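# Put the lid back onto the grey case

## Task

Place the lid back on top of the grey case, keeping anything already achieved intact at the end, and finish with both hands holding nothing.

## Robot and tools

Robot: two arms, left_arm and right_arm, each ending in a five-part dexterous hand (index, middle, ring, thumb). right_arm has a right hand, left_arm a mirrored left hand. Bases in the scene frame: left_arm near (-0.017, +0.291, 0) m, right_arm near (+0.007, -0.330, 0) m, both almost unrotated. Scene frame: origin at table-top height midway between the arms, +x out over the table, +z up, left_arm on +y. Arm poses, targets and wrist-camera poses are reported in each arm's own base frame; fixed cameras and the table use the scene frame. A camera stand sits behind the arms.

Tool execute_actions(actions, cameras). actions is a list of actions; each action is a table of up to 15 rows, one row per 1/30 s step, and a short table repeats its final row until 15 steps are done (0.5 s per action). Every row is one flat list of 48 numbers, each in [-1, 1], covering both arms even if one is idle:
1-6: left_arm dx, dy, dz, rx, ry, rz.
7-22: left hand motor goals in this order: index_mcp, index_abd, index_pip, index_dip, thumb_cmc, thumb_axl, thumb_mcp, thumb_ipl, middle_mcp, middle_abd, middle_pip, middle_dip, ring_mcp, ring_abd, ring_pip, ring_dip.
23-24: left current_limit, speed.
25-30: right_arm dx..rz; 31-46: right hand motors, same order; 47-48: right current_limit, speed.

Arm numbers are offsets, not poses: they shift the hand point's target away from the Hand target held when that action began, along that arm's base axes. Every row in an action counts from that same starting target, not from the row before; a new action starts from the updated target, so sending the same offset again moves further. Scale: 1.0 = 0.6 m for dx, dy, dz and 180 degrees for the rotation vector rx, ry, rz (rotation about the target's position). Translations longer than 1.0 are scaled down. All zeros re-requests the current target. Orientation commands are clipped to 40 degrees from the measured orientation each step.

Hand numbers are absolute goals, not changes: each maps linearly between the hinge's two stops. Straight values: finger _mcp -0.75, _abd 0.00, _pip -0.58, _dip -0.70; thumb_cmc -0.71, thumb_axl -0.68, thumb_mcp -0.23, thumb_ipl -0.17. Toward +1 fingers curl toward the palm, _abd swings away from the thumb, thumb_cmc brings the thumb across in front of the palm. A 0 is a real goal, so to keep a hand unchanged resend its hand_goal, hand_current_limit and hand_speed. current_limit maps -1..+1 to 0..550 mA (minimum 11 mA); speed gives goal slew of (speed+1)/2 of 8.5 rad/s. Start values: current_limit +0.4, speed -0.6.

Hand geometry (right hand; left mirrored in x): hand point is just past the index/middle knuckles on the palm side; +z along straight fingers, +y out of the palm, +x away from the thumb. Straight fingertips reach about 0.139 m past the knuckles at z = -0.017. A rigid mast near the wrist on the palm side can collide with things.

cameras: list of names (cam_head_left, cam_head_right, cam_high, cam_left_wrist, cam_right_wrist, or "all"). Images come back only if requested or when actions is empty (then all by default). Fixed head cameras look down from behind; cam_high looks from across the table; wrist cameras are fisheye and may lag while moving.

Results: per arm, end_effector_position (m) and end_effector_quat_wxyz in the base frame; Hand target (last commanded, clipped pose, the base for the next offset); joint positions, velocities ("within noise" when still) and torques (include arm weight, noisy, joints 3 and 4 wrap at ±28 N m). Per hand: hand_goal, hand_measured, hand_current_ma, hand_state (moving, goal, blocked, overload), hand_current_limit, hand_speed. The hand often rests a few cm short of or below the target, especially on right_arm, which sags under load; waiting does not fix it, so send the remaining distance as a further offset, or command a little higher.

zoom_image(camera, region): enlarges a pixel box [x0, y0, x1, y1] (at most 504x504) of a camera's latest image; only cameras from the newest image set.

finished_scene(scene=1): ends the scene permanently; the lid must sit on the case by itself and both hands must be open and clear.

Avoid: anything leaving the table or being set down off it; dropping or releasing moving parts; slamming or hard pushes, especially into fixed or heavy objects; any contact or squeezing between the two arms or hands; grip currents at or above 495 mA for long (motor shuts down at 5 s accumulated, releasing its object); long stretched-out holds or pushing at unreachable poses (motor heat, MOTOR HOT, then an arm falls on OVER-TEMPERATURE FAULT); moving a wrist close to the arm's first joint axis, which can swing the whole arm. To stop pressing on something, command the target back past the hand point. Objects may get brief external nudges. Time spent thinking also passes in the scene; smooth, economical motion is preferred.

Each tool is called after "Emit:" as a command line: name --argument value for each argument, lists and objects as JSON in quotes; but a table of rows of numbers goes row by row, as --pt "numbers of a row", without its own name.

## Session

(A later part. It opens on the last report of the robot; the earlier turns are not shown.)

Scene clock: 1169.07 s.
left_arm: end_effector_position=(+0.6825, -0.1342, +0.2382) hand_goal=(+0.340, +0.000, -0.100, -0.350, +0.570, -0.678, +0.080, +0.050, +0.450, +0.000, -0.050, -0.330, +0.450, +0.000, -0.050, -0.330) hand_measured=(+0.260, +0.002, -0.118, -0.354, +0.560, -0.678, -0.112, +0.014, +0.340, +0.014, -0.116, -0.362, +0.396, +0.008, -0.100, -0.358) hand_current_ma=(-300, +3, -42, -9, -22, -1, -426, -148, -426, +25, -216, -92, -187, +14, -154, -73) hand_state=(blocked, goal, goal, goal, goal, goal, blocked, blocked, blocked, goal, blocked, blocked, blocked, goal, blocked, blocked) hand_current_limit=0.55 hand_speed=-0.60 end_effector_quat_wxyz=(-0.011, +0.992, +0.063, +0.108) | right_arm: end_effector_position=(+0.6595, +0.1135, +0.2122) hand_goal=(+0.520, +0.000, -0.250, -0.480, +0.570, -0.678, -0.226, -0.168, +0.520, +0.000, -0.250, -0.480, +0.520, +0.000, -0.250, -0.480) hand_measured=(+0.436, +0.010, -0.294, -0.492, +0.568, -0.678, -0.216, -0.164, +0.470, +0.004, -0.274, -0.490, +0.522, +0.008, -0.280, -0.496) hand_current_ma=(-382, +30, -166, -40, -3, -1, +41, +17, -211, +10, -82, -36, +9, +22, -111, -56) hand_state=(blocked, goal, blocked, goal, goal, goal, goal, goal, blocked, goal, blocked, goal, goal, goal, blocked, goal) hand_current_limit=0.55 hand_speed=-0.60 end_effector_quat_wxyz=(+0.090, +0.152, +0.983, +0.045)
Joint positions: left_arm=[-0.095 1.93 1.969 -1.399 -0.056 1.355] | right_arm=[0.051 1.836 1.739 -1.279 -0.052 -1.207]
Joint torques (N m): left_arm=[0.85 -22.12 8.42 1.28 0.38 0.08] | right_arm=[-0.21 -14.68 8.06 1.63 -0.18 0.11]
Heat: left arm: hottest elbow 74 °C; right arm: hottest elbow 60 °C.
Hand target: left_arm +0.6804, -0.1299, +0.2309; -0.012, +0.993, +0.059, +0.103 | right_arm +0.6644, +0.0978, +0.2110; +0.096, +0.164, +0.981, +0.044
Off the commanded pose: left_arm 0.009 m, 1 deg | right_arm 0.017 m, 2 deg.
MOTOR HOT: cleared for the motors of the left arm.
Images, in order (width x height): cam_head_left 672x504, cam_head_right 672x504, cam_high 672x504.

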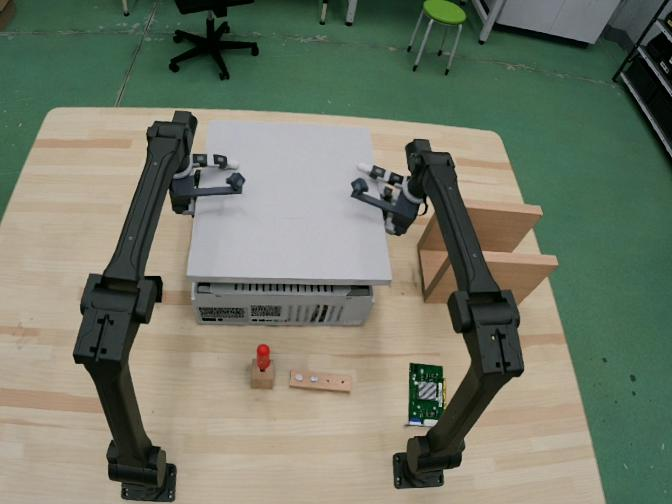

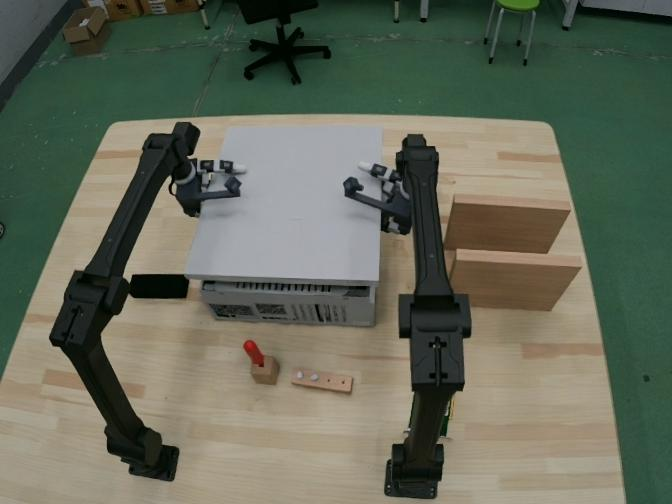

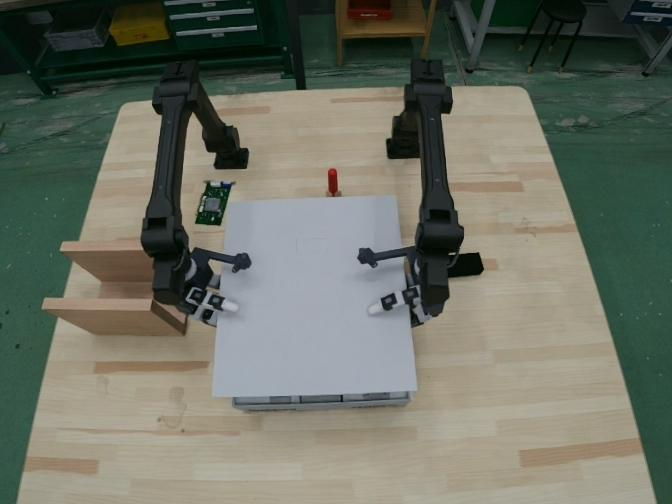

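Emit:
execute_actions --actions '[[[0,0.03,0,0,0,0.002,0.34,0,-0.1,-0.35,0.571,-0.678,0.1,0.07,0.45,0,-0.05,-0.33,0.45,0,-0.05,-0.33,0.6,-0.6,0.0008,-0.03,0,0,0,0.002,0.52,0,-0.25,-0.48,0.571,-0.678,-0.226,-0.168,0.52,0,-0.25,-0.48,0.52,0,-0.25,-0.48,0.55,-0.6]],[[0,0.02,0,0,0,0,0.34,0,-0.1,-0.35,0.571,-0.678,0.1,0.07,0.45,0,-0.05,-0.33,0.45,0,-0.05,-0.33,0.6,-0.6,0.0008,-0.025,0,0,0,0,0.52,0,-0.25,-0.48,0.571,-0.678,-0.226,-0.168,0.52,0,-0.25,-0.48,0.52,0,-0.25,-0.48,0.55,-0.6]]]' --cameras '["cam_high", "cam_head_left", "cam_head_right", "cam_right_wrist"]'

Emit:
zoom_image --camera "cam_high" --region '[190, 170, 450, 430]'

Emit:
zoom_image --camera "cam_head_left" --region '[160, 100, 440, 340]'

Emit:
zoom_image --camera "cam_head_right" --region '[160, 100, 440, 340]'

Scene clock: 1176.80 s.
left_arm: end_effector_position=(+0.6810, -0.1324, +0.2391) hand_goal=(+0.340, +0.000, -0.100, -0.350, +0.570, -0.678, +0.100, +0.070, +0.450, +0.000, -0.050, -0.330, +0.450, +0.000, -0.050, -0.330) hand_measured=(+0.268, +0.002, -0.120, -0.356, +0.558, -0.678, -0.112, +0.014, +0.340, +0.014, -0.116, -0.364, +0.390, +0.012, -0.108, -0.360) hand_current_ma=(-259, +2, -48, -12, -25, -1, -440, -258, -440, +25, -220, -96, -211, +21, -182, -83) hand_state=(blocked, goal, goal, goal, goal, goal, blocked, blocked, blocked, goal, blocked, blocked, blocked, goal, blocked, blocked) hand_current_limit=0.60 hand_speed=-0.60 end_effector_quat_wxyz=(-0.003, +0.993, +0.047, +0.111) | right_arm: end_effector_position=(+0.6536, +0.0885, +0.2026) hand_goal=(+0.520, +0.000, -0.250, -0.480, +0.570, -0.678, -0.226, -0.168, +0.520, +0.000, -0.250, -0.480, +0.520, +0.000, -0.250, -0.480) hand_measured=(+0.434, +0.020, -0.298, -0.498, +0.568, -0.678, -0.216, -0.164, +0.488, +0.004, -0.264, -0.486, +0.504, +0.004, -0.256, -0.484) hand_current_ma=(-387, +59, -186, -61, -3, -1, +39, +17, -125, +10, -48, -15, -61, +11, -20, -10) hand_state=(blocked, goal, blocked, goal, goal, goal, goal, goal, blocked, goal, goal, goal, goal, goal, goal, goal) hand_current_limit=0.55 hand_speed=-0.60 end_effector_quat_wxyz=(+0.082, +0.137, +0.986, +0.043)
Joint positions: left_arm=[-0.085 1.925 1.96 -1.385 -0.036 1.394] | right_arm=[0.005 1.838 1.722 -1.279 -0.061 -1.285]
Joint torques (N m): left_arm=[3.55 -22.18 8.13 0.94 -0.06 0.08] | right_arm=[-1.14 -14.56 9.57 1.39 -0.33 0.26]
Heat: left arm: hottest elbow 72 °C; right arm: hottest elbow 60 °C.
Hand target: left_arm +0.6805, -0.0997, +0.2308; -0.013, +0.993, +0.062, +0.103 | right_arm +0.6654, +0.0646, +0.2110; +0.096, +0.161, +0.981, +0.044
Off the commanded pose: left_arm 0.034 m, 2 deg | right_arm 0.028 m, 3 deg.
camera_calibration:
cam_right_wrist: T_world_to_cam=[[0.906657, 0.394977, 0.148212, -0.624755], [0.181489, -0.682332, 0.708155, -0.241912], [0.380834, -0.615155, -0.690325, 0.0743911], [0, 0, 0, 1]] pos_world=[0.582013, 0.127462, 0.315261]
Images, in order (width x height): cam_head_left 672x504, cam_head_right 672x504, cam_high 672x504, cam_right_wrist 672x504.

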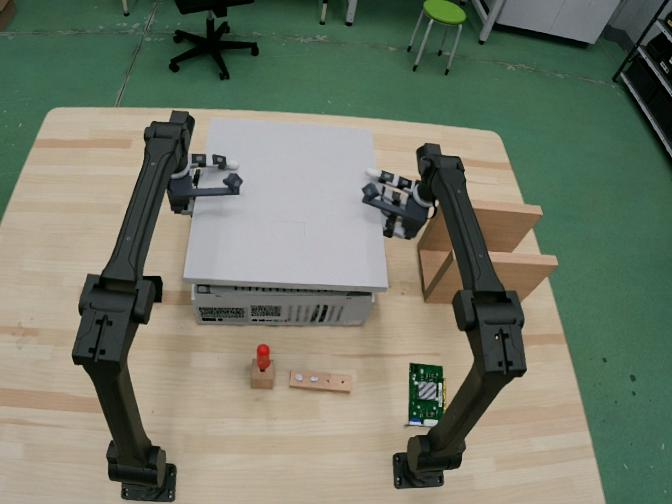

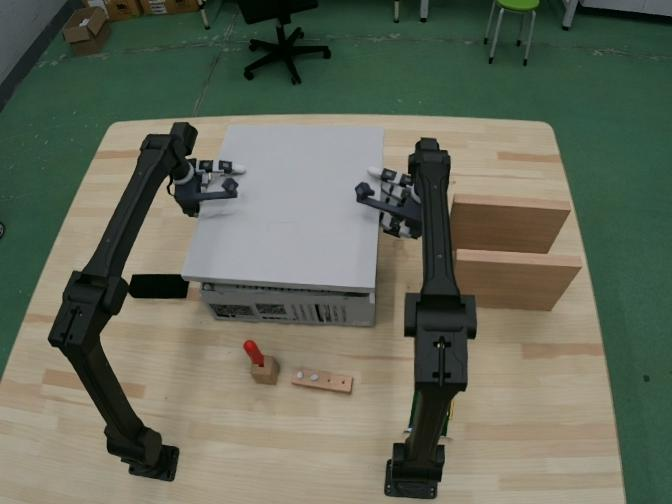

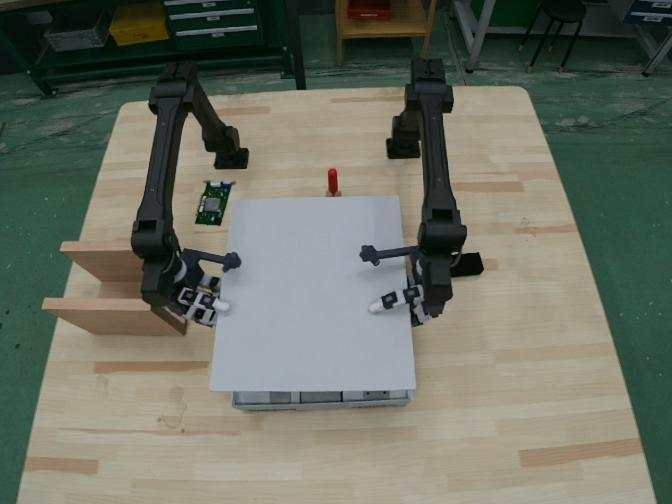

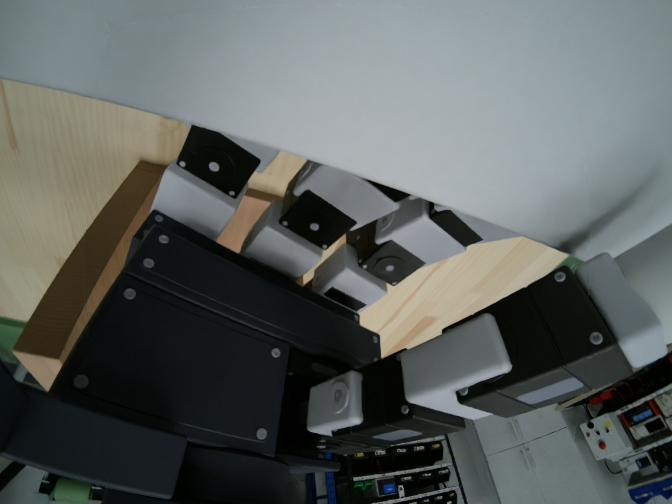

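Scaled by 1.938 from the camera's 672x504 image, which has a finer 960x720 frame.

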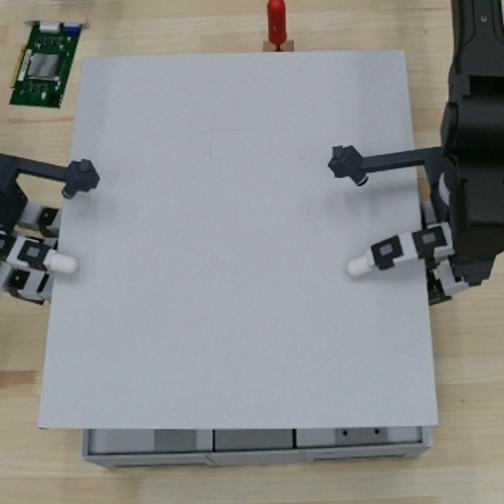

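Scaled by 1.800 from the camera's 672x504 image, which has a finer 960x720 frame.

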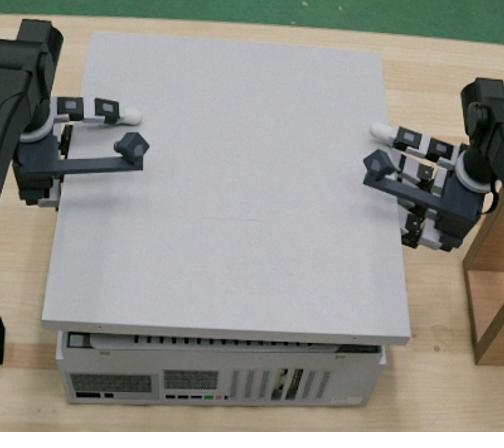

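Scaled by 1.800 from the camera's 672x504 image, which has a finer 960x720 frame.

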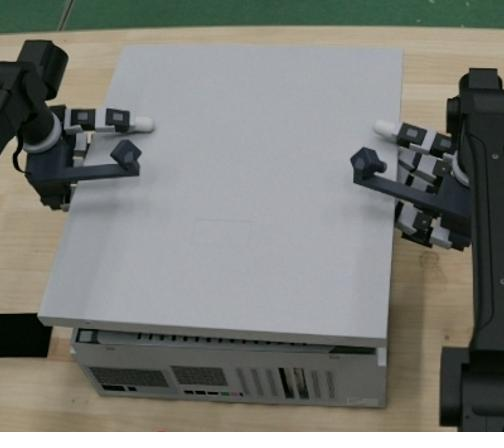

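Emit:
execute_actions --actions '[[[0,0.015,0,0,0,0,0.34,0,-0.1,-0.35,0.571,-0.678,0.1,0.07,0.45,0,-0.05,-0.33,0.45,0,-0.05,-0.33,0.6,-0.6,0,0,0.02,0,0,0.05,0.5,0,-0.25,-0.48,0.571,-0.678,-0.226,-0.168,0.54,0,-0.25,-0.48,0.56,0,-0.25,-0.48,0.55,-0.6]],[[0,0.015,0,0,0,0,0.34,0,-0.1,-0.35,0.571,-0.678,0.1,0.07,0.45,0,-0.05,-0.33,0.45,0,-0.05,-0.33,0.6,-0.6,0,0,0.02,0,0,0.05,0.5,0,-0.25,-0.48,0.571,-0.678,-0.226,-0.168,0.54,0,-0.25,-0.48,0.56,0,-0.25,-0.48,0.55,-0.6]]]' --cameras '["cam_high", "cam_head_left", "cam_head_right", "cam_right_wrist"]'

Emit:
zoom_image --camera "cam_head_left" --region '[160, 100, 440, 340]'

Emit:
zoom_image --camera "cam_head_right" --region '[160, 100, 440, 340]'

Scene clock: 1197.57 s.
left_arm: end_effector_position=(+0.6772, -0.0807, +0.2140) hand_goal=(+0.340, +0.000, -0.100, -0.350, +0.570, -0.678, +0.100, +0.070, +0.450, +0.000, -0.050, -0.330, +0.450, +0.000, -0.050, -0.330) hand_measured=(+0.276, +0.006, -0.130, -0.360, +0.558, -0.680, -0.110, +0.020, +0.326, +0.014, -0.118, -0.364, +0.360, +0.012, -0.102, -0.358) hand_current_ma=(-229, +8, -81, -22, -29, -4, -440, -222, -440, +27, -230, -98, -346, +23, -160, -74) hand_state=(blocked, goal, blocked, goal, goal, goal, blocked, blocked, blocked, goal, blocked, blocked, blocked, goal, blocked, blocked) hand_current_limit=0.60 hand_speed=-0.60 end_effector_quat_wxyz=(-0.019, +0.994, +0.059, +0.089) | right_arm: end_effector_position=(+0.6524, +0.0665, +0.2230) hand_goal=(+0.500, +0.000, -0.250, -0.480, +0.570, -0.678, -0.226, -0.168, +0.540, +0.000, -0.250, -0.480, +0.560, +0.000, -0.250, -0.480) hand_measured=(+0.478, +0.002, -0.258, -0.482, +0.570, -0.678, -0.216, -0.164, +0.518, +0.004, -0.256, -0.484, +0.540, +0.004, -0.256, -0.484) hand_current_ma=(-85, +6, -23, -8, -2, -1, +39, +17, -84, +9, -21, -9, -75, +10, -19, -10) hand_state=(blocked, goal, goal, goal, goal, goal, goal, goal, blocked, goal, goal, goal, goal, goal, goal, goal) hand_current_limit=0.55 hand_speed=-0.60 end_effector_quat_wxyz=(+0.076, +0.009, +0.995, +0.058)
Joint positions: left_arm=[-0.011 1.934 1.922 -1.385 -0.051 1.446] | right_arm=[-0.061 1.908 1.875 -1.391 -0.124 -1.604]
Joint torques (N m): left_arm=[0.79 -23.47 10.69 0.75 0.71 -0.11] | right_arm=[1.14 -14.15 11.86 0.44 -0.45 0.03]
Heat: left arm: hottest elbow 64 °C; right arm: hottest elbow 61 °C.
Hand target: left_arm +0.6805, -0.0817, +0.2310; -0.013, +0.993, +0.062, +0.103 | right_arm +0.6654, +0.0646, +0.2349; +0.088, +0.005, +0.994, +0.059
Off the commanded pose: left_arm 0.017 m, 2 deg | right_arm 0.018 m, 1 deg.
camera_calibration:
cam_right_wrist: T_world_to_cam=[[0.776044, 0.61123, 0.155416, -0.548787], [0.348839, -0.621304, 0.701636, -0.382857], [0.525421, -0.490286, -0.695379, -0.0260783], [0, 0, 0, 1]] pos_world=[0.57314, 0.0847788, 0.335782]
Images, in order (width x height): cam_head_left 672x504, cam_head_right 672x504, cam_high 672x504, cam_right_wrist 672x504.

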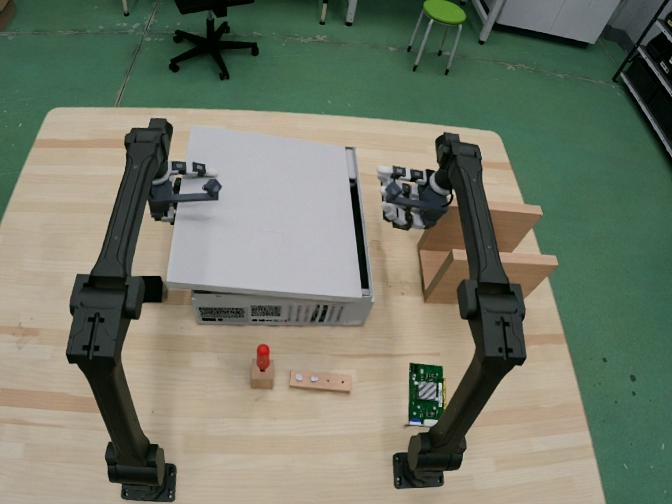

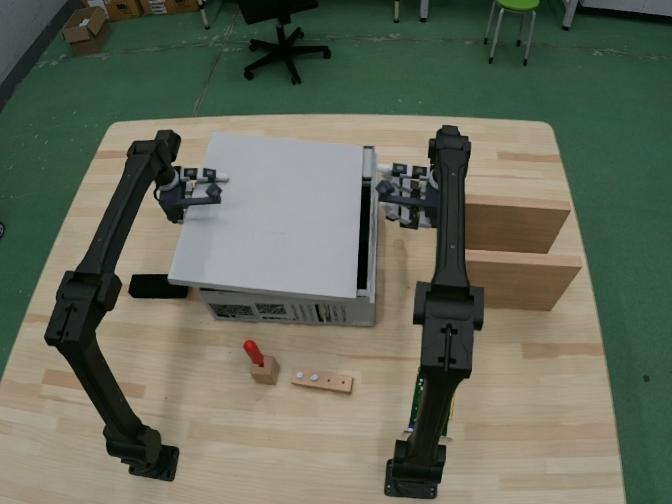

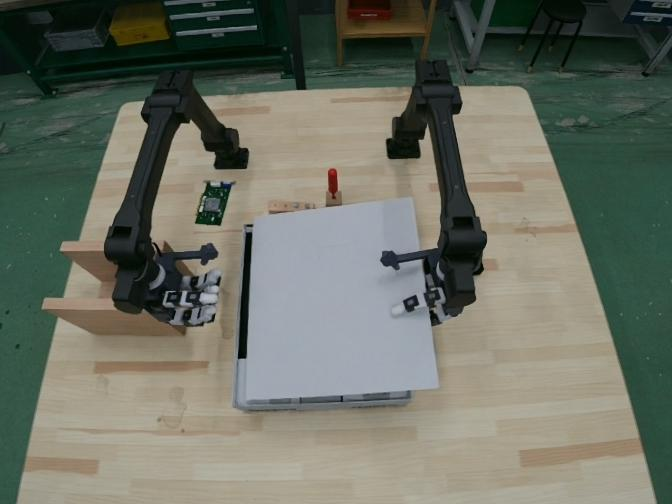

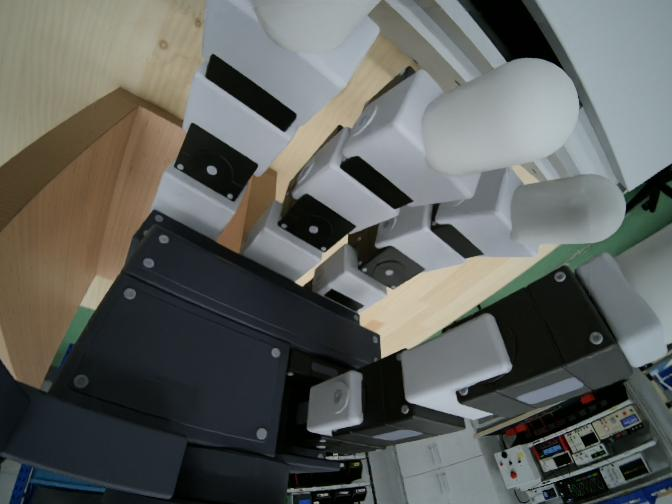

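Scaled by 1.800 from the camera's 672x504 image, which has a finer 960x720 frame.

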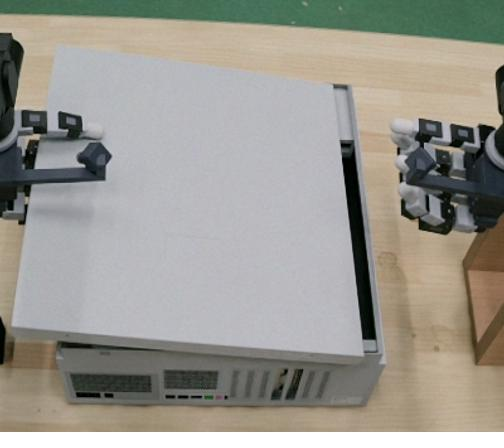

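Scaled by 1.800 from the camera's 672x504 image, which has a finer 960x720 frame.

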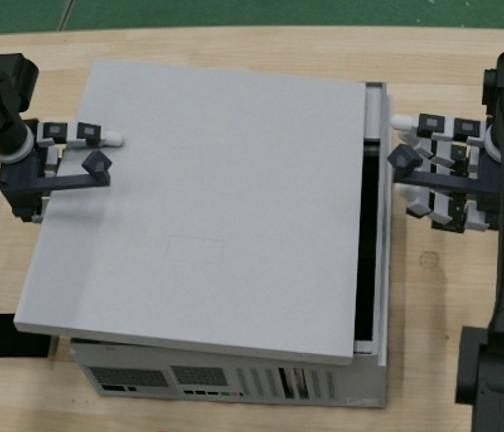

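Emit:
execute_actions --actions '[[[0,0.035,0,0,0,0,0.34,0,-0.1,-0.35,0.571,-0.678,0.1,0.07,0.45,0,-0.05,-0.33,0.45,0,-0.05,-0.33,0.6,-0.6,0,-0.05,0.03,0,0,0,-0.2,0,-0.25,-0.48,0.571,-0.678,-0.226,-0.168,-0.2,0,-0.25,-0.48,-0.2,0,-0.25,-0.48,0.4,-0.6]],[[0,0.035,0,0,0,0,0.34,0,-0.1,-0.35,0.571,-0.678,0.1,0.07,0.45,0,-0.05,-0.33,0.45,0,-0.05,-0.33,0.6,-0.6,0,0,0.03,0,0,0,-0.7,0,-0.3,-0.2,0.571,-0.678,-0.226,-0.168,-0.7,0,-0.3,-0.2,-0.7,0,-0.3,-0.2,0.4,-0.6]]]' --cameras '["cam_high", "cam_head_left", "cam_head_right"]'

Emit:
zoom_image --camera "cam_head_left" --region '[140, 100, 420, 340]'

Emit:
zoom_image --camera "cam_head_right" --region '[140, 100, 420, 340]'

Emit:
zoom_image --camera "cam_high" --region '[180, 170, 500, 430]'

Scene clock: 1270.27 s.
left_arm: end_effector_position=(+0.6761, -0.0431, +0.2139) hand_goal=(+0.340, +0.000, -0.100, -0.350, +0.570, -0.678, +0.100, +0.070, +0.450, +0.000, -0.050, -0.330, +0.450, +0.000, -0.050, -0.330) hand_measured=(+0.276, +0.006, -0.130, -0.360, +0.558, -0.680, -0.110, +0.020, +0.326, +0.014, -0.118, -0.364, +0.360, +0.012, -0.102, -0.358) hand_current_ma=(-229, +8, -81, -22, -29, -4, -440, -222, -440, +27, -230, -98, -346, +23, -160, -74) hand_state=(blocked, goal, blocked, goal, goal, goal, blocked, blocked, blocked, goal, blocked, blocked, blocked, goal, blocked, blocked) hand_current_limit=0.60 hand_speed=-0.60 end_effector_quat_wxyz=(-0.019, +0.994, +0.059, +0.087) | right_arm: end_effector_position=(+0.6529, +0.0376, +0.2645) hand_goal=(-0.700, +0.000, -0.300, -0.200, +0.570, -0.678, -0.226, -0.168, -0.700, +0.000, -0.300, -0.200, -0.700, +0.000, -0.300, -0.200) hand_measured=(-0.700, +0.002, -0.300, -0.204, +0.570, -0.678, -0.216, -0.164, -0.700, +0.004, -0.300, -0.204, -0.700, +0.004, -0.300, -0.204) hand_current_ma=(+2, +6, +1, -9, -2, -1, +39, +17, +2, +8, +1, -9, +2, +10, +1, -11) hand_state=(goal, goal, goal, goal, goal, goal, goal, goal, goal, goal, goal, goal, goal, goal, goal, goal) hand_current_limit=0.40 hand_speed=-0.60 end_effector_quat_wxyz=(+0.079, +0.008, +0.995, +0.060)
Joint positions: left_arm=[0.05 1.934 1.922 -1.385 -0.039 1.506] | right_arm=[-0.109 1.918 1.999 -1.505 -0.135 -1.653]
Joint torques (N m): left_arm=[0.97 -23 10.99 0.98 0.85 -0.02] | right_arm=[1.32 -13.68 12.29 0.44 -0.27 0.02]
Heat: left arm: hottest elbow 65 °C; right arm: hottest elbow 64 °C.
Hand target: left_arm +0.6805, -0.0399, +0.2310; -0.013, +0.993, +0.062, +0.103 | right_arm +0.6654, +0.0345, +0.2710; +0.088, +0.005, +0.994, +0.059
Off the commanded pose: left_arm 0.018 m, 2 deg | right_arm 0.014 m, 1 deg.
Images, in order (width x height): cam_head_left 672x504, cam_head_right 672x504, cam_high 672x504.

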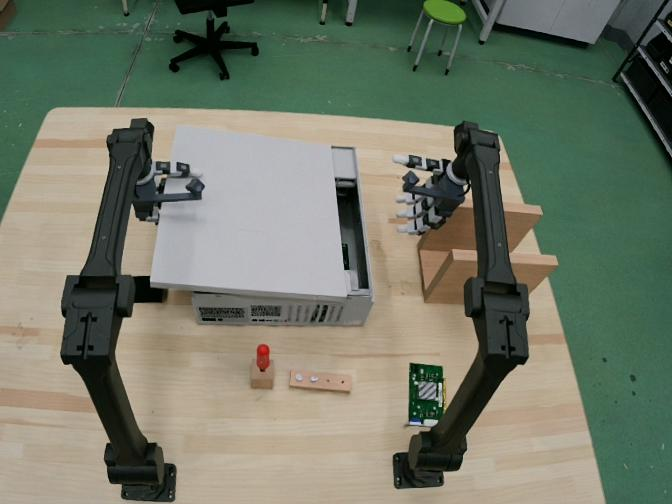

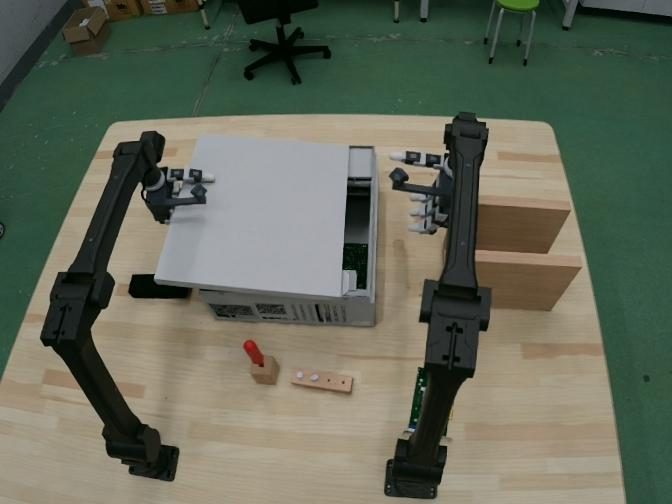

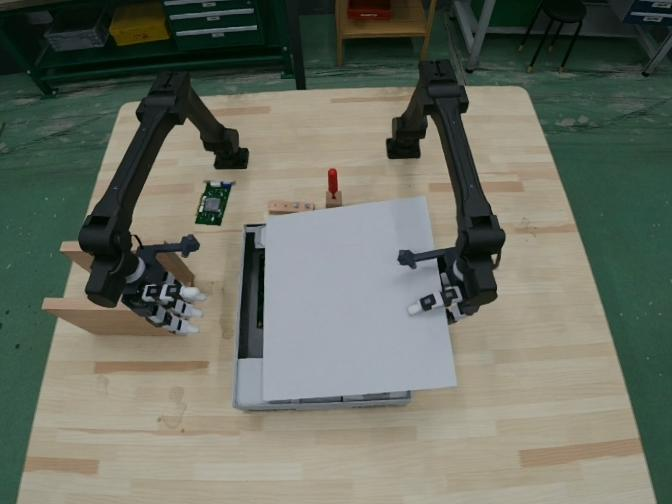

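Scaled by 1.800 from the camera's 672x504 image, which has a finer 960x720 frame.

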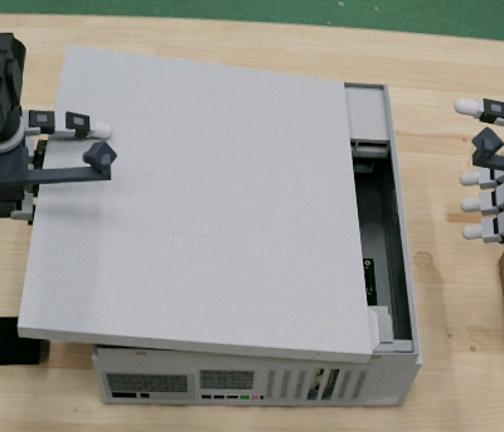

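Scaled by 1.800 from the camera's 672x504 image, which has a finer 960x720 frame.

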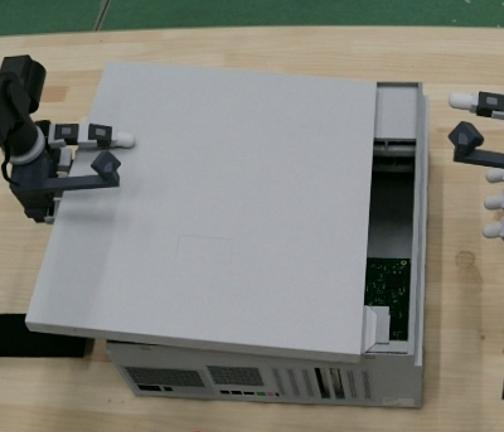

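Scaled by 1.575 from the camera's 672x504 image, which has a finer 960x720 frame.

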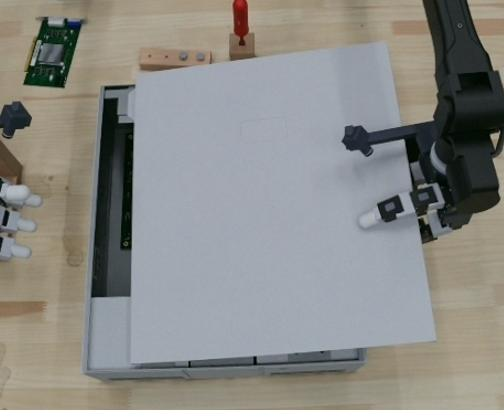

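Emit:
execute_actions --actions '[[[0,0.02,-0.05,0,0,0,0.34,0,-0.1,-0.35,0.571,-0.678,0.1,0.07,0.45,0,-0.05,-0.33,0.45,0,-0.05,-0.33,0.6,-0.6,0,0,0,0,0,0,-0.7,0,-0.3,-0.2,0.571,-0.678,-0.226,-0.168,-0.7,0,-0.3,-0.2,-0.7,0,-0.3,-0.2,0.4,-0.6]],[[0,0.01,-0.05,0,0,0,0.34,0,-0.1,-0.35,0.571,-0.678,0.1,0.07,0.45,0,-0.05,-0.33,0.45,0,-0.05,-0.33,0.6,-0.6,0,0,0,0,0,0,-0.7,0,-0.3,-0.2,0.571,-0.678,-0.226,-0.168,-0.7,0,-0.3,-0.2,-0.7,0,-0.3,-0.2,0.4,-0.6]],[[0,0,-0.04,0,0,0,0.34,0,-0.1,-0.35,0.571,-0.678,0.1,0.07,0.45,0,-0.05,-0.33,0.45,0,-0.05,-0.33,0.6,-0.6,0,0,0,0,0,0,-0.7,0,-0.3,-0.2,0.571,-0.678,-0.226,-0.168,-0.7,0,-0.3,-0.2,-0.7,0,-0.3,-0.2,0.4,-0.6]]]' --cameras '["cam_high", "cam_head_left", "cam_head_right"]'

Emit:
zoom_image --camera "cam_head_left" --region '[140, 100, 420, 340]'

Emit:
zoom_image --camera "cam_high" --region '[180, 170, 500, 430]'

Scene clock: 1287.93 s.
left_arm: end_effector_position=(+0.6784, -0.0279, +0.1475) hand_goal=(+0.340, +0.000, -0.100, -0.350, +0.570, -0.678, +0.100, +0.070, +0.450, +0.000, -0.050, -0.330, +0.450, +0.000, -0.050, -0.330) hand_measured=(+0.272, +0.006, -0.132, -0.360, +0.556, -0.680, -0.110, +0.020, +0.324, +0.014, -0.118, -0.364, +0.362, +0.010, -0.100, -0.358) hand_current_ma=(-249, +11, -90, -23, -33, -4, -440, -222, -440, +25, -230, -98, -340, +17, -157, -74) hand_state=(blocked, goal, blocked, goal, goal, goal, blocked, blocked, blocked, goal, blocked, blocked, blocked, goal, blocked, blocked) hand_current_limit=0.60 hand_speed=-0.60 end_effector_quat_wxyz=(-0.013, +0.993, +0.060, +0.098) | right_arm: end_effector_position=(+0.6529, +0.0376, +0.2645) hand_goal=(-0.700, +0.000, -0.300, -0.200, +0.570, -0.678, -0.226, -0.168, -0.700, +0.000, -0.300, -0.200, -0.700, +0.000, -0.300, -0.200) hand_measured=(-0.700, +0.002, -0.300, -0.204, +0.570, -0.678, -0.216, -0.164, -0.700, +0.004, -0.300, -0.204, -0.700, +0.004, -0.300, -0.204) hand_current_ma=(+2, +6, +1, -9, -2, -1, +39, +17, +2, +8, +1, -9, +2, +10, +1, -11) hand_state=(goal, goal, goal, goal, goal, goal, goal, goal, goal, goal, goal, goal, goal, goal, goal, goal) hand_current_limit=0.40 hand_speed=-0.60 end_effector_quat_wxyz=(+0.079, +0.008, +0.995, +0.060)
Joint positions: left_arm=[0.078 1.948 1.763 -1.189 -0.022 1.531] | right_arm=[-0.109 1.918 1.999 -1.505 -0.135 -1.653]
Joint torques (N m): left_arm=[1.08 -21.71 8.99 1.42 0.43 -0.01] | right_arm=[1.26 -13.51 12.3 0.43 -0.27 0.02]
Heat: left arm: hottest elbow 65 °C; right arm: hottest elbow 66 °C.
Hand target: left_arm +0.6805, -0.0220, +0.1469; -0.013, +0.993, +0.062, +0.103 | right_arm +0.6654, +0.0345, +0.2710; +0.088, +0.005, +0.994, +0.059
Off the commanded pose: left_arm 0.007 m, 1 deg | right_arm 0.014 m, 1 deg.
Images, in order (width x height): cam_head_left 672x504, cam_head_right 672x504, cam_high 672x504.

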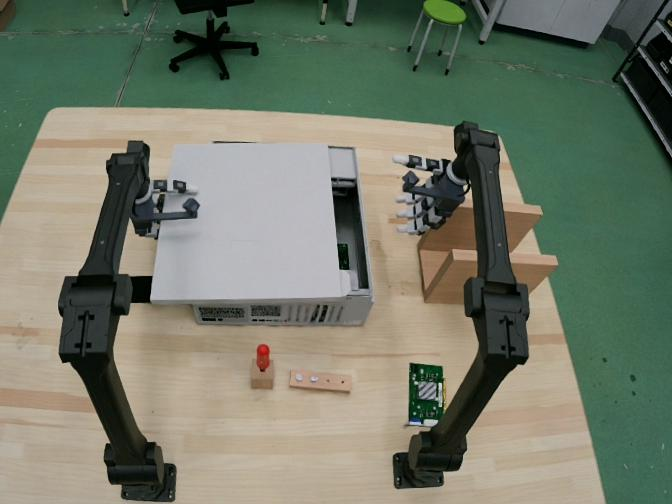

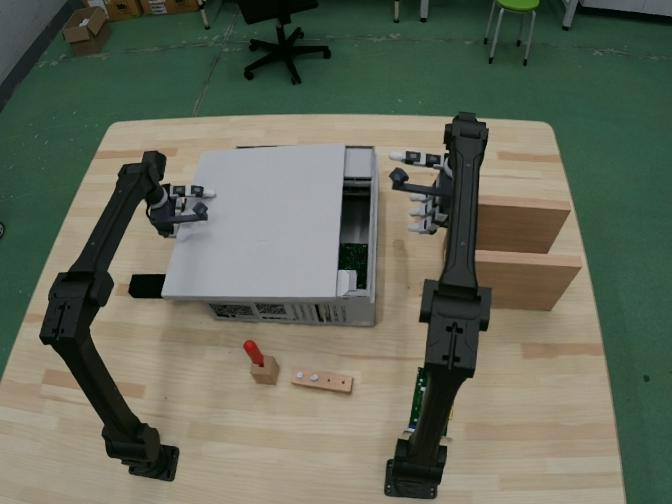

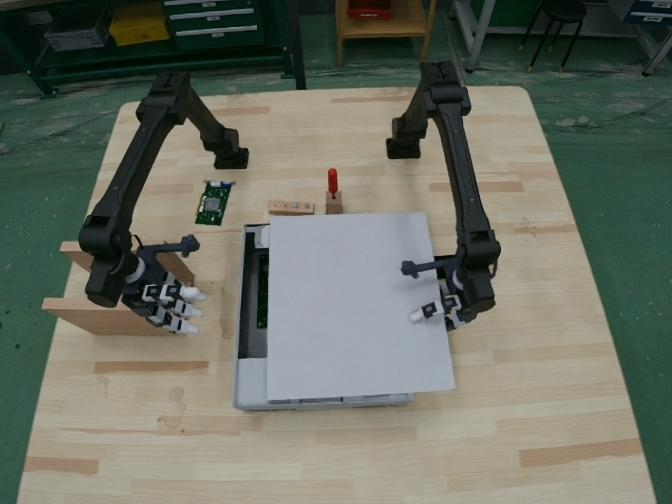

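Scaled by 1.800 from the camera's 672x504 image, which has a finer 960x720 frame.

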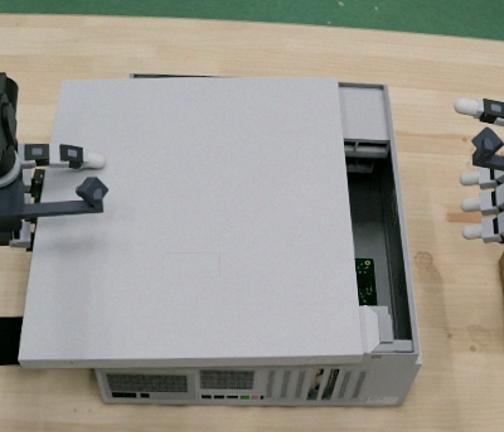

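Scaled by 1.575 from the camera's 672x504 image, which has a finer 960x720 frame.

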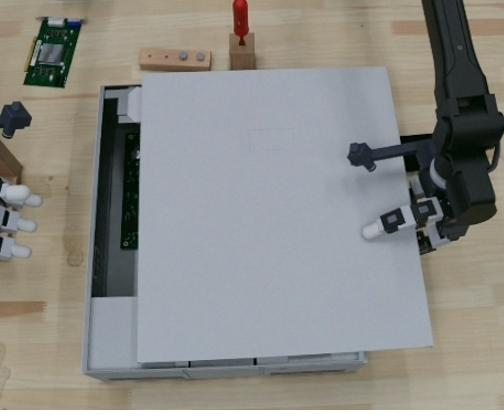

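Emit:
execute_actions --actions '[[[0,0,-0.03,0,0,0,0.34,0,-0.1,-0.35,0.571,-0.678,0.1,0.07,0.45,0,-0.05,-0.33,0.45,0,-0.05,-0.33,0.6,-0.6,0,0,0,0,0,0,-0.7,0,-0.3,-0.2,0.571,-0.678,-0.226,-0.168,-0.7,0,-0.3,-0.2,-0.7,0,-0.3,-0.2,0.4,-0.6]],[[0,0,-0.03,0,0,0,0.34,0,-0.1,-0.35,0.571,-0.678,0.0,0.0,0.45,0,-0.05,-0.33,0.45,0,-0.05,-0.33,0.5,-0.6,0,0,0,0,0,0,-0.7,0,-0.3,-0.2,0.571,-0.678,-0.226,-0.168,-0.7,0,-0.3,-0.2,-0.7,0,-0.3,-0.2,0.4,-0.6]]]' --cameras '["cam_high", "cam_head_left", "cam_left_wrist"]'

Emit:
zoom_image --camera "cam_head_left" --region '[140, 100, 420, 340]'

Scene clock: 1294.07 s.
left_arm: end_effector_position=(+0.6845, -0.0265, +0.1388) hand_goal=(+0.340, +0.000, -0.100, -0.350, +0.570, -0.678, +0.000, +0.000, +0.450, +0.000, -0.050, -0.330, +0.450, +0.000, -0.050, -0.330) hand_measured=(+0.296, +0.008, -0.124, -0.360, +0.566, -0.678, -0.120, -0.038, +0.360, +0.014, -0.106, -0.360, +0.408, +0.010, -0.072, -0.344) hand_current_ma=(-144, +15, -62, -23, -6, +0, -412, -157, -349, +26, -174, -80, -136, +16, -56, -30) hand_state=(blocked, goal, blocked, goal, goal, goal, blocked, blocked, blocked, goal, blocked, blocked, blocked, goal, blocked, goal) hand_current_limit=0.50 hand_speed=-0.60 end_effector_quat_wxyz=(-0.008, +0.991, +0.057, +0.122) | right_arm: end_effector_position=(+0.6529, +0.0376, +0.2645) hand_goal=(-0.700, +0.000, -0.300, -0.200, +0.570, -0.678, -0.226, -0.168, -0.700, +0.000, -0.300, -0.200, -0.700, +0.000, -0.300, -0.200) hand_measured=(-0.700, +0.002, -0.300, -0.204, +0.570, -0.678, -0.216, -0.164, -0.700, +0.004, -0.300, -0.204, -0.700, +0.004, -0.300, -0.204) hand_current_ma=(+2, +6, +1, -9, -2, -1, +39, +17, +2, +8, +1, -9, +2, +10, +1, -11) hand_state=(goal, goal, goal, goal, goal, goal, goal, goal, goal, goal, goal, goal, goal, goal, goal, goal) hand_current_limit=0.40 hand_speed=-0.60 end_effector_quat_wxyz=(+0.079, +0.008, +0.995, +0.060)
Joint positions: left_arm=[0.083 1.943 1.718 -1.101 -0.009 1.54] | right_arm=[-0.109 1.918 1.999 -1.505 -0.135 -1.653]
Joint torques (N m): left_arm=[0.73 -19.37 7.47 1.5 -0.09 -0.11] | right_arm=[1.26 -13.63 12.29 0.43 -0.27 0.02]
Heat: left arm: hottest elbow 65 °C; right arm: hottest elbow 67 °C.
Hand target: left_arm +0.6804, -0.0217, +0.1109; -0.013, +0.993, +0.062, +0.103 | right_arm +0.6654, +0.0345, +0.2710; +0.088, +0.005, +0.994, +0.059
Off the commanded pose: left_arm 0.029 m, 2 deg | right_arm 0.014 m, 1 deg.
camera_calibration:
cam_left_wrist: T_world_to_cam=[[-0.840321, 0.499919, -0.209623, 0.586342], [0.170724, 0.611077, 0.772941, -0.251435], [0.514504, 0.613731, -0.598849, -0.121515], [0, 0, 0, 1]] pos_world=[0.598161, -0.0648999, 0.244486]
Images, in order (width x height): cam_head_left 672x504, cam_high 672x504, cam_left_wrist 672x504.

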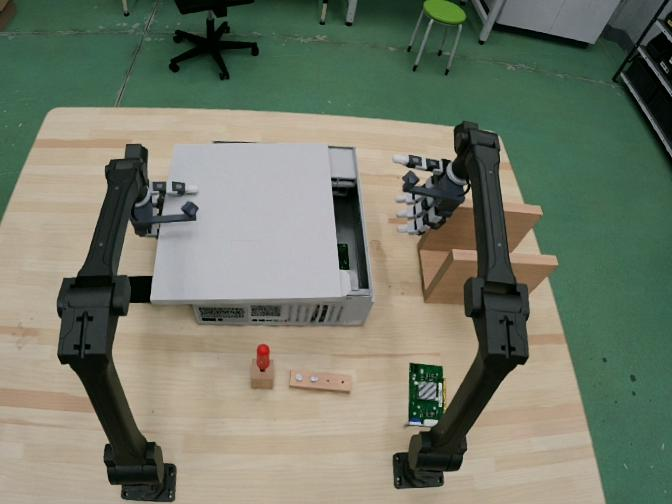

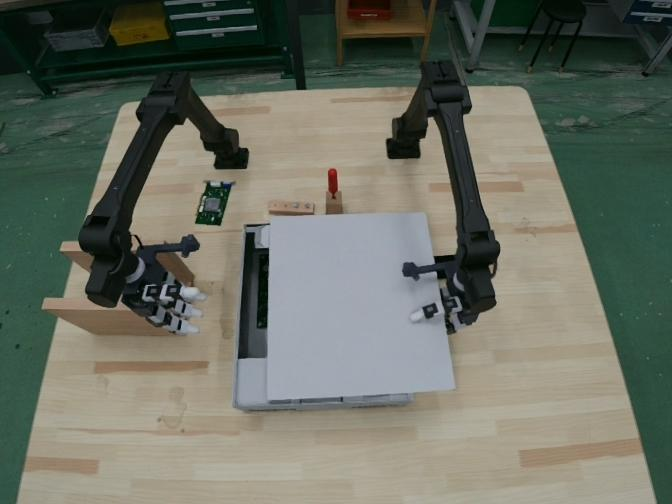

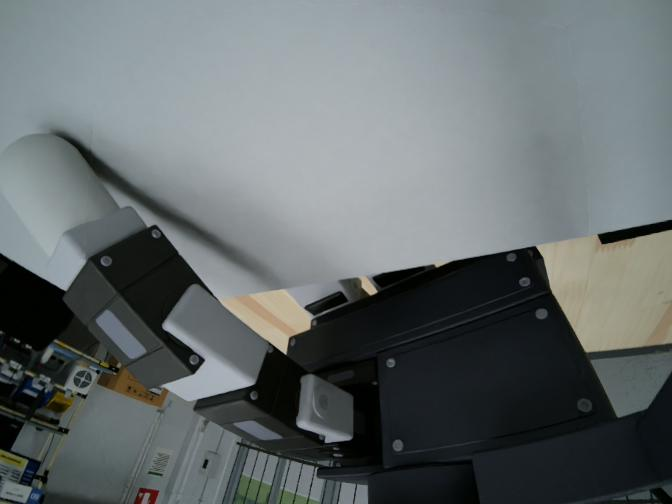

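Scaled by 1.800 from the camera's 672x504 image, which has a finer 960x720 frame.

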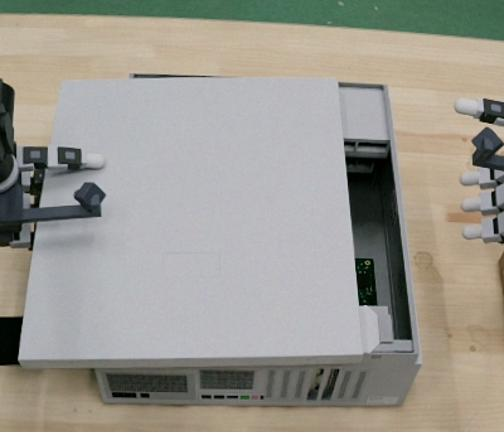

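Emit:
execute_actions --actions '[]' --cameras '["all"]'

Scene clock: 1304.60 s.
left_arm: end_effector_position=(+0.6845, -0.0265, +0.1388) hand_goal=(+0.340, +0.000, -0.100, -0.350, +0.570, -0.678, +0.000, +0.000, +0.450, +0.000, -0.050, -0.330, +0.450, +0.000, -0.050, -0.330) hand_measured=(+0.296, +0.008, -0.124, -0.360, +0.566, -0.678, -0.120, -0.038, +0.360, +0.014, -0.106, -0.360, +0.408, +0.010, -0.072, -0.344) hand_current_ma=(-144, +15, -61, -23, -6, +0, -412, -157, -349, +26, -174, -80, -136, +16, -56, -30) hand_state=(blocked, goal, blocked, goal, goal, goal, blocked, blocked, blocked, goal, blocked, blocked, blocked, goal, blocked, goal) hand_current_limit=0.50 hand_speed=-0.60 end_effector_quat_wxyz=(-0.008, +0.991, +0.057, +0.122) | right_arm: end_effector_position=(+0.6529, +0.0376, +0.2645) hand_goal=(-0.700, +0.000, -0.300, -0.200, +0.570, -0.678, -0.226, -0.168, -0.700, +0.000, -0.300, -0.200, -0.700, +0.000, -0.300, -0.200) hand_measured=(-0.700, +0.002, -0.300, -0.204, +0.570, -0.678, -0.216, -0.164, -0.700, +0.004, -0.300, -0.204, -0.700, +0.004, -0.300, -0.204) hand_current_ma=(+2, +6, +1, -9, -2, -1, +39, +17, +2, +8, +1, -9, +2, +10, +1, -11) hand_state=(goal, goal, goal, goal, goal, goal, goal, goal, goal, goal, goal, goal, goal, goal, goal, goal) hand_current_limit=0.40 hand_speed=-0.60 end_effector_quat_wxyz=(+0.079, +0.008, +0.995, +0.060)
Joint positions: left_arm=[0.083 1.943 1.718 -1.101 -0.009 1.54] | right_arm=[-0.109 1.918 1.999 -1.505 -0.135 -1.653]
Joint velocities: within noise
Joint torques (N m): left_arm=[0.67 -19.31 7.47 1.51 -0.09 -0.12] | right_arm=[1.26 -13.68 12.3 0.44 -0.27 0.02]
Heat: left arm: hottest elbow 62 °C; right arm: hottest elbow 68 °C.
Hand target: left_arm +0.6804, -0.0217, +0.1109; -0.013, +0.993, +0.062, +0.103 | right_arm +0.6654, +0.0345, +0.2710; +0.088, +0.005, +0.994, +0.059
Off the commanded pose: left_arm 0.029 m, 2 deg | right_arm 0.014 m, 1 deg.
camera_calibration:
cam_left_wrist: T_world_to_cam=[[-0.840321, 0.499919, -0.209623, 0.586342], [0.170724, 0.611077, 0.772941, -0.251435], [0.514504, 0.613731, -0.598849, -0.121515], [0, 0, 0, 1]] pos_world=[0.598161, -0.0648999, 0.244486]
cam_right_wrist: T_world_to_cam=[[0.774149, 0.612192, 0.160979, -0.538248], [0.346314, -0.622485, 0.701839, -0.42843], [0.529868, -0.487579, -0.693907, -0.015057], [0, 0, 0, 1]] pos_world=[0.573034, 0.0554777, 0.376888]

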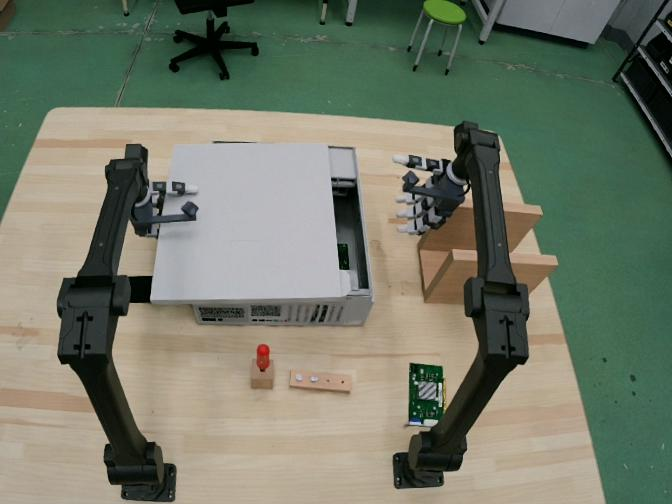

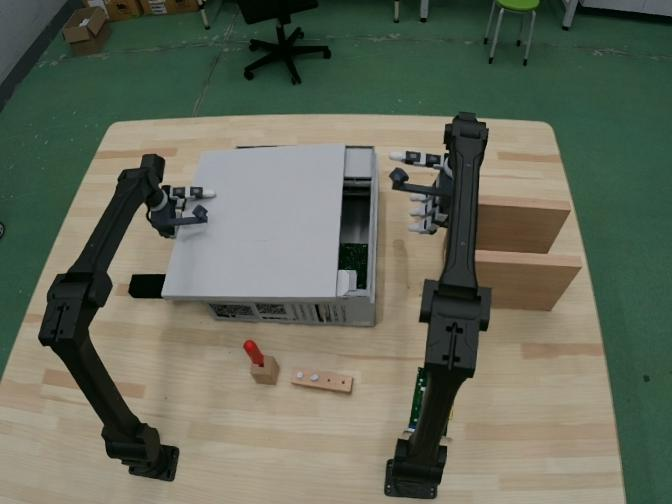

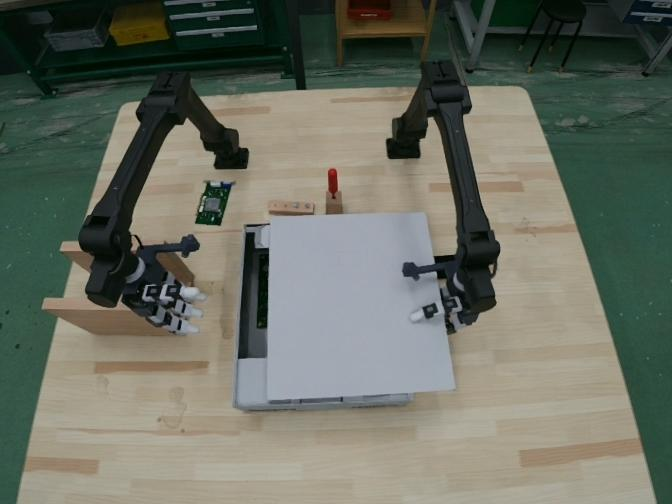

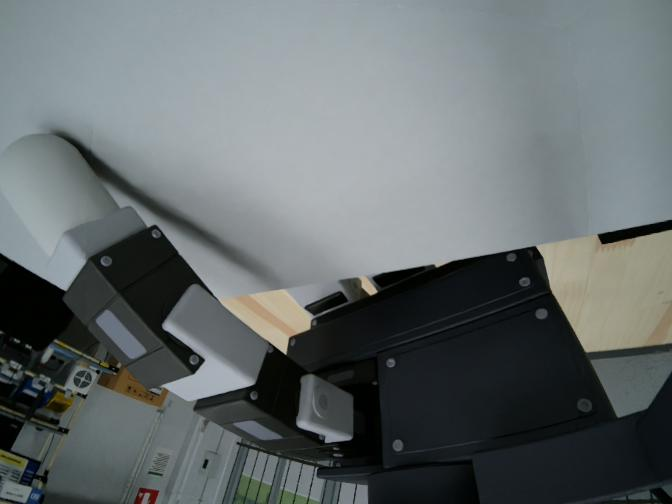

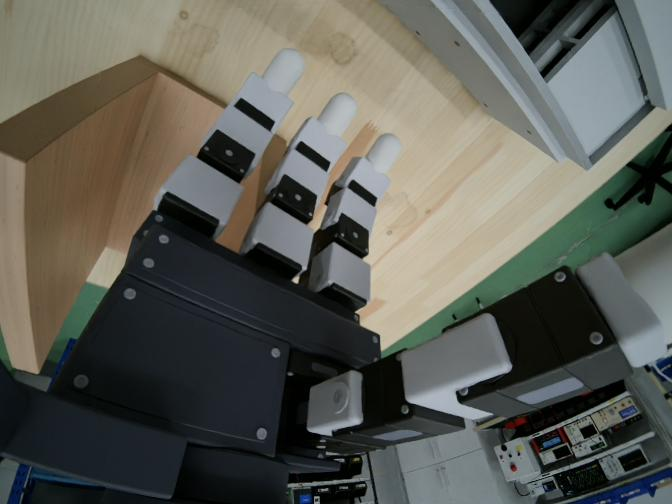

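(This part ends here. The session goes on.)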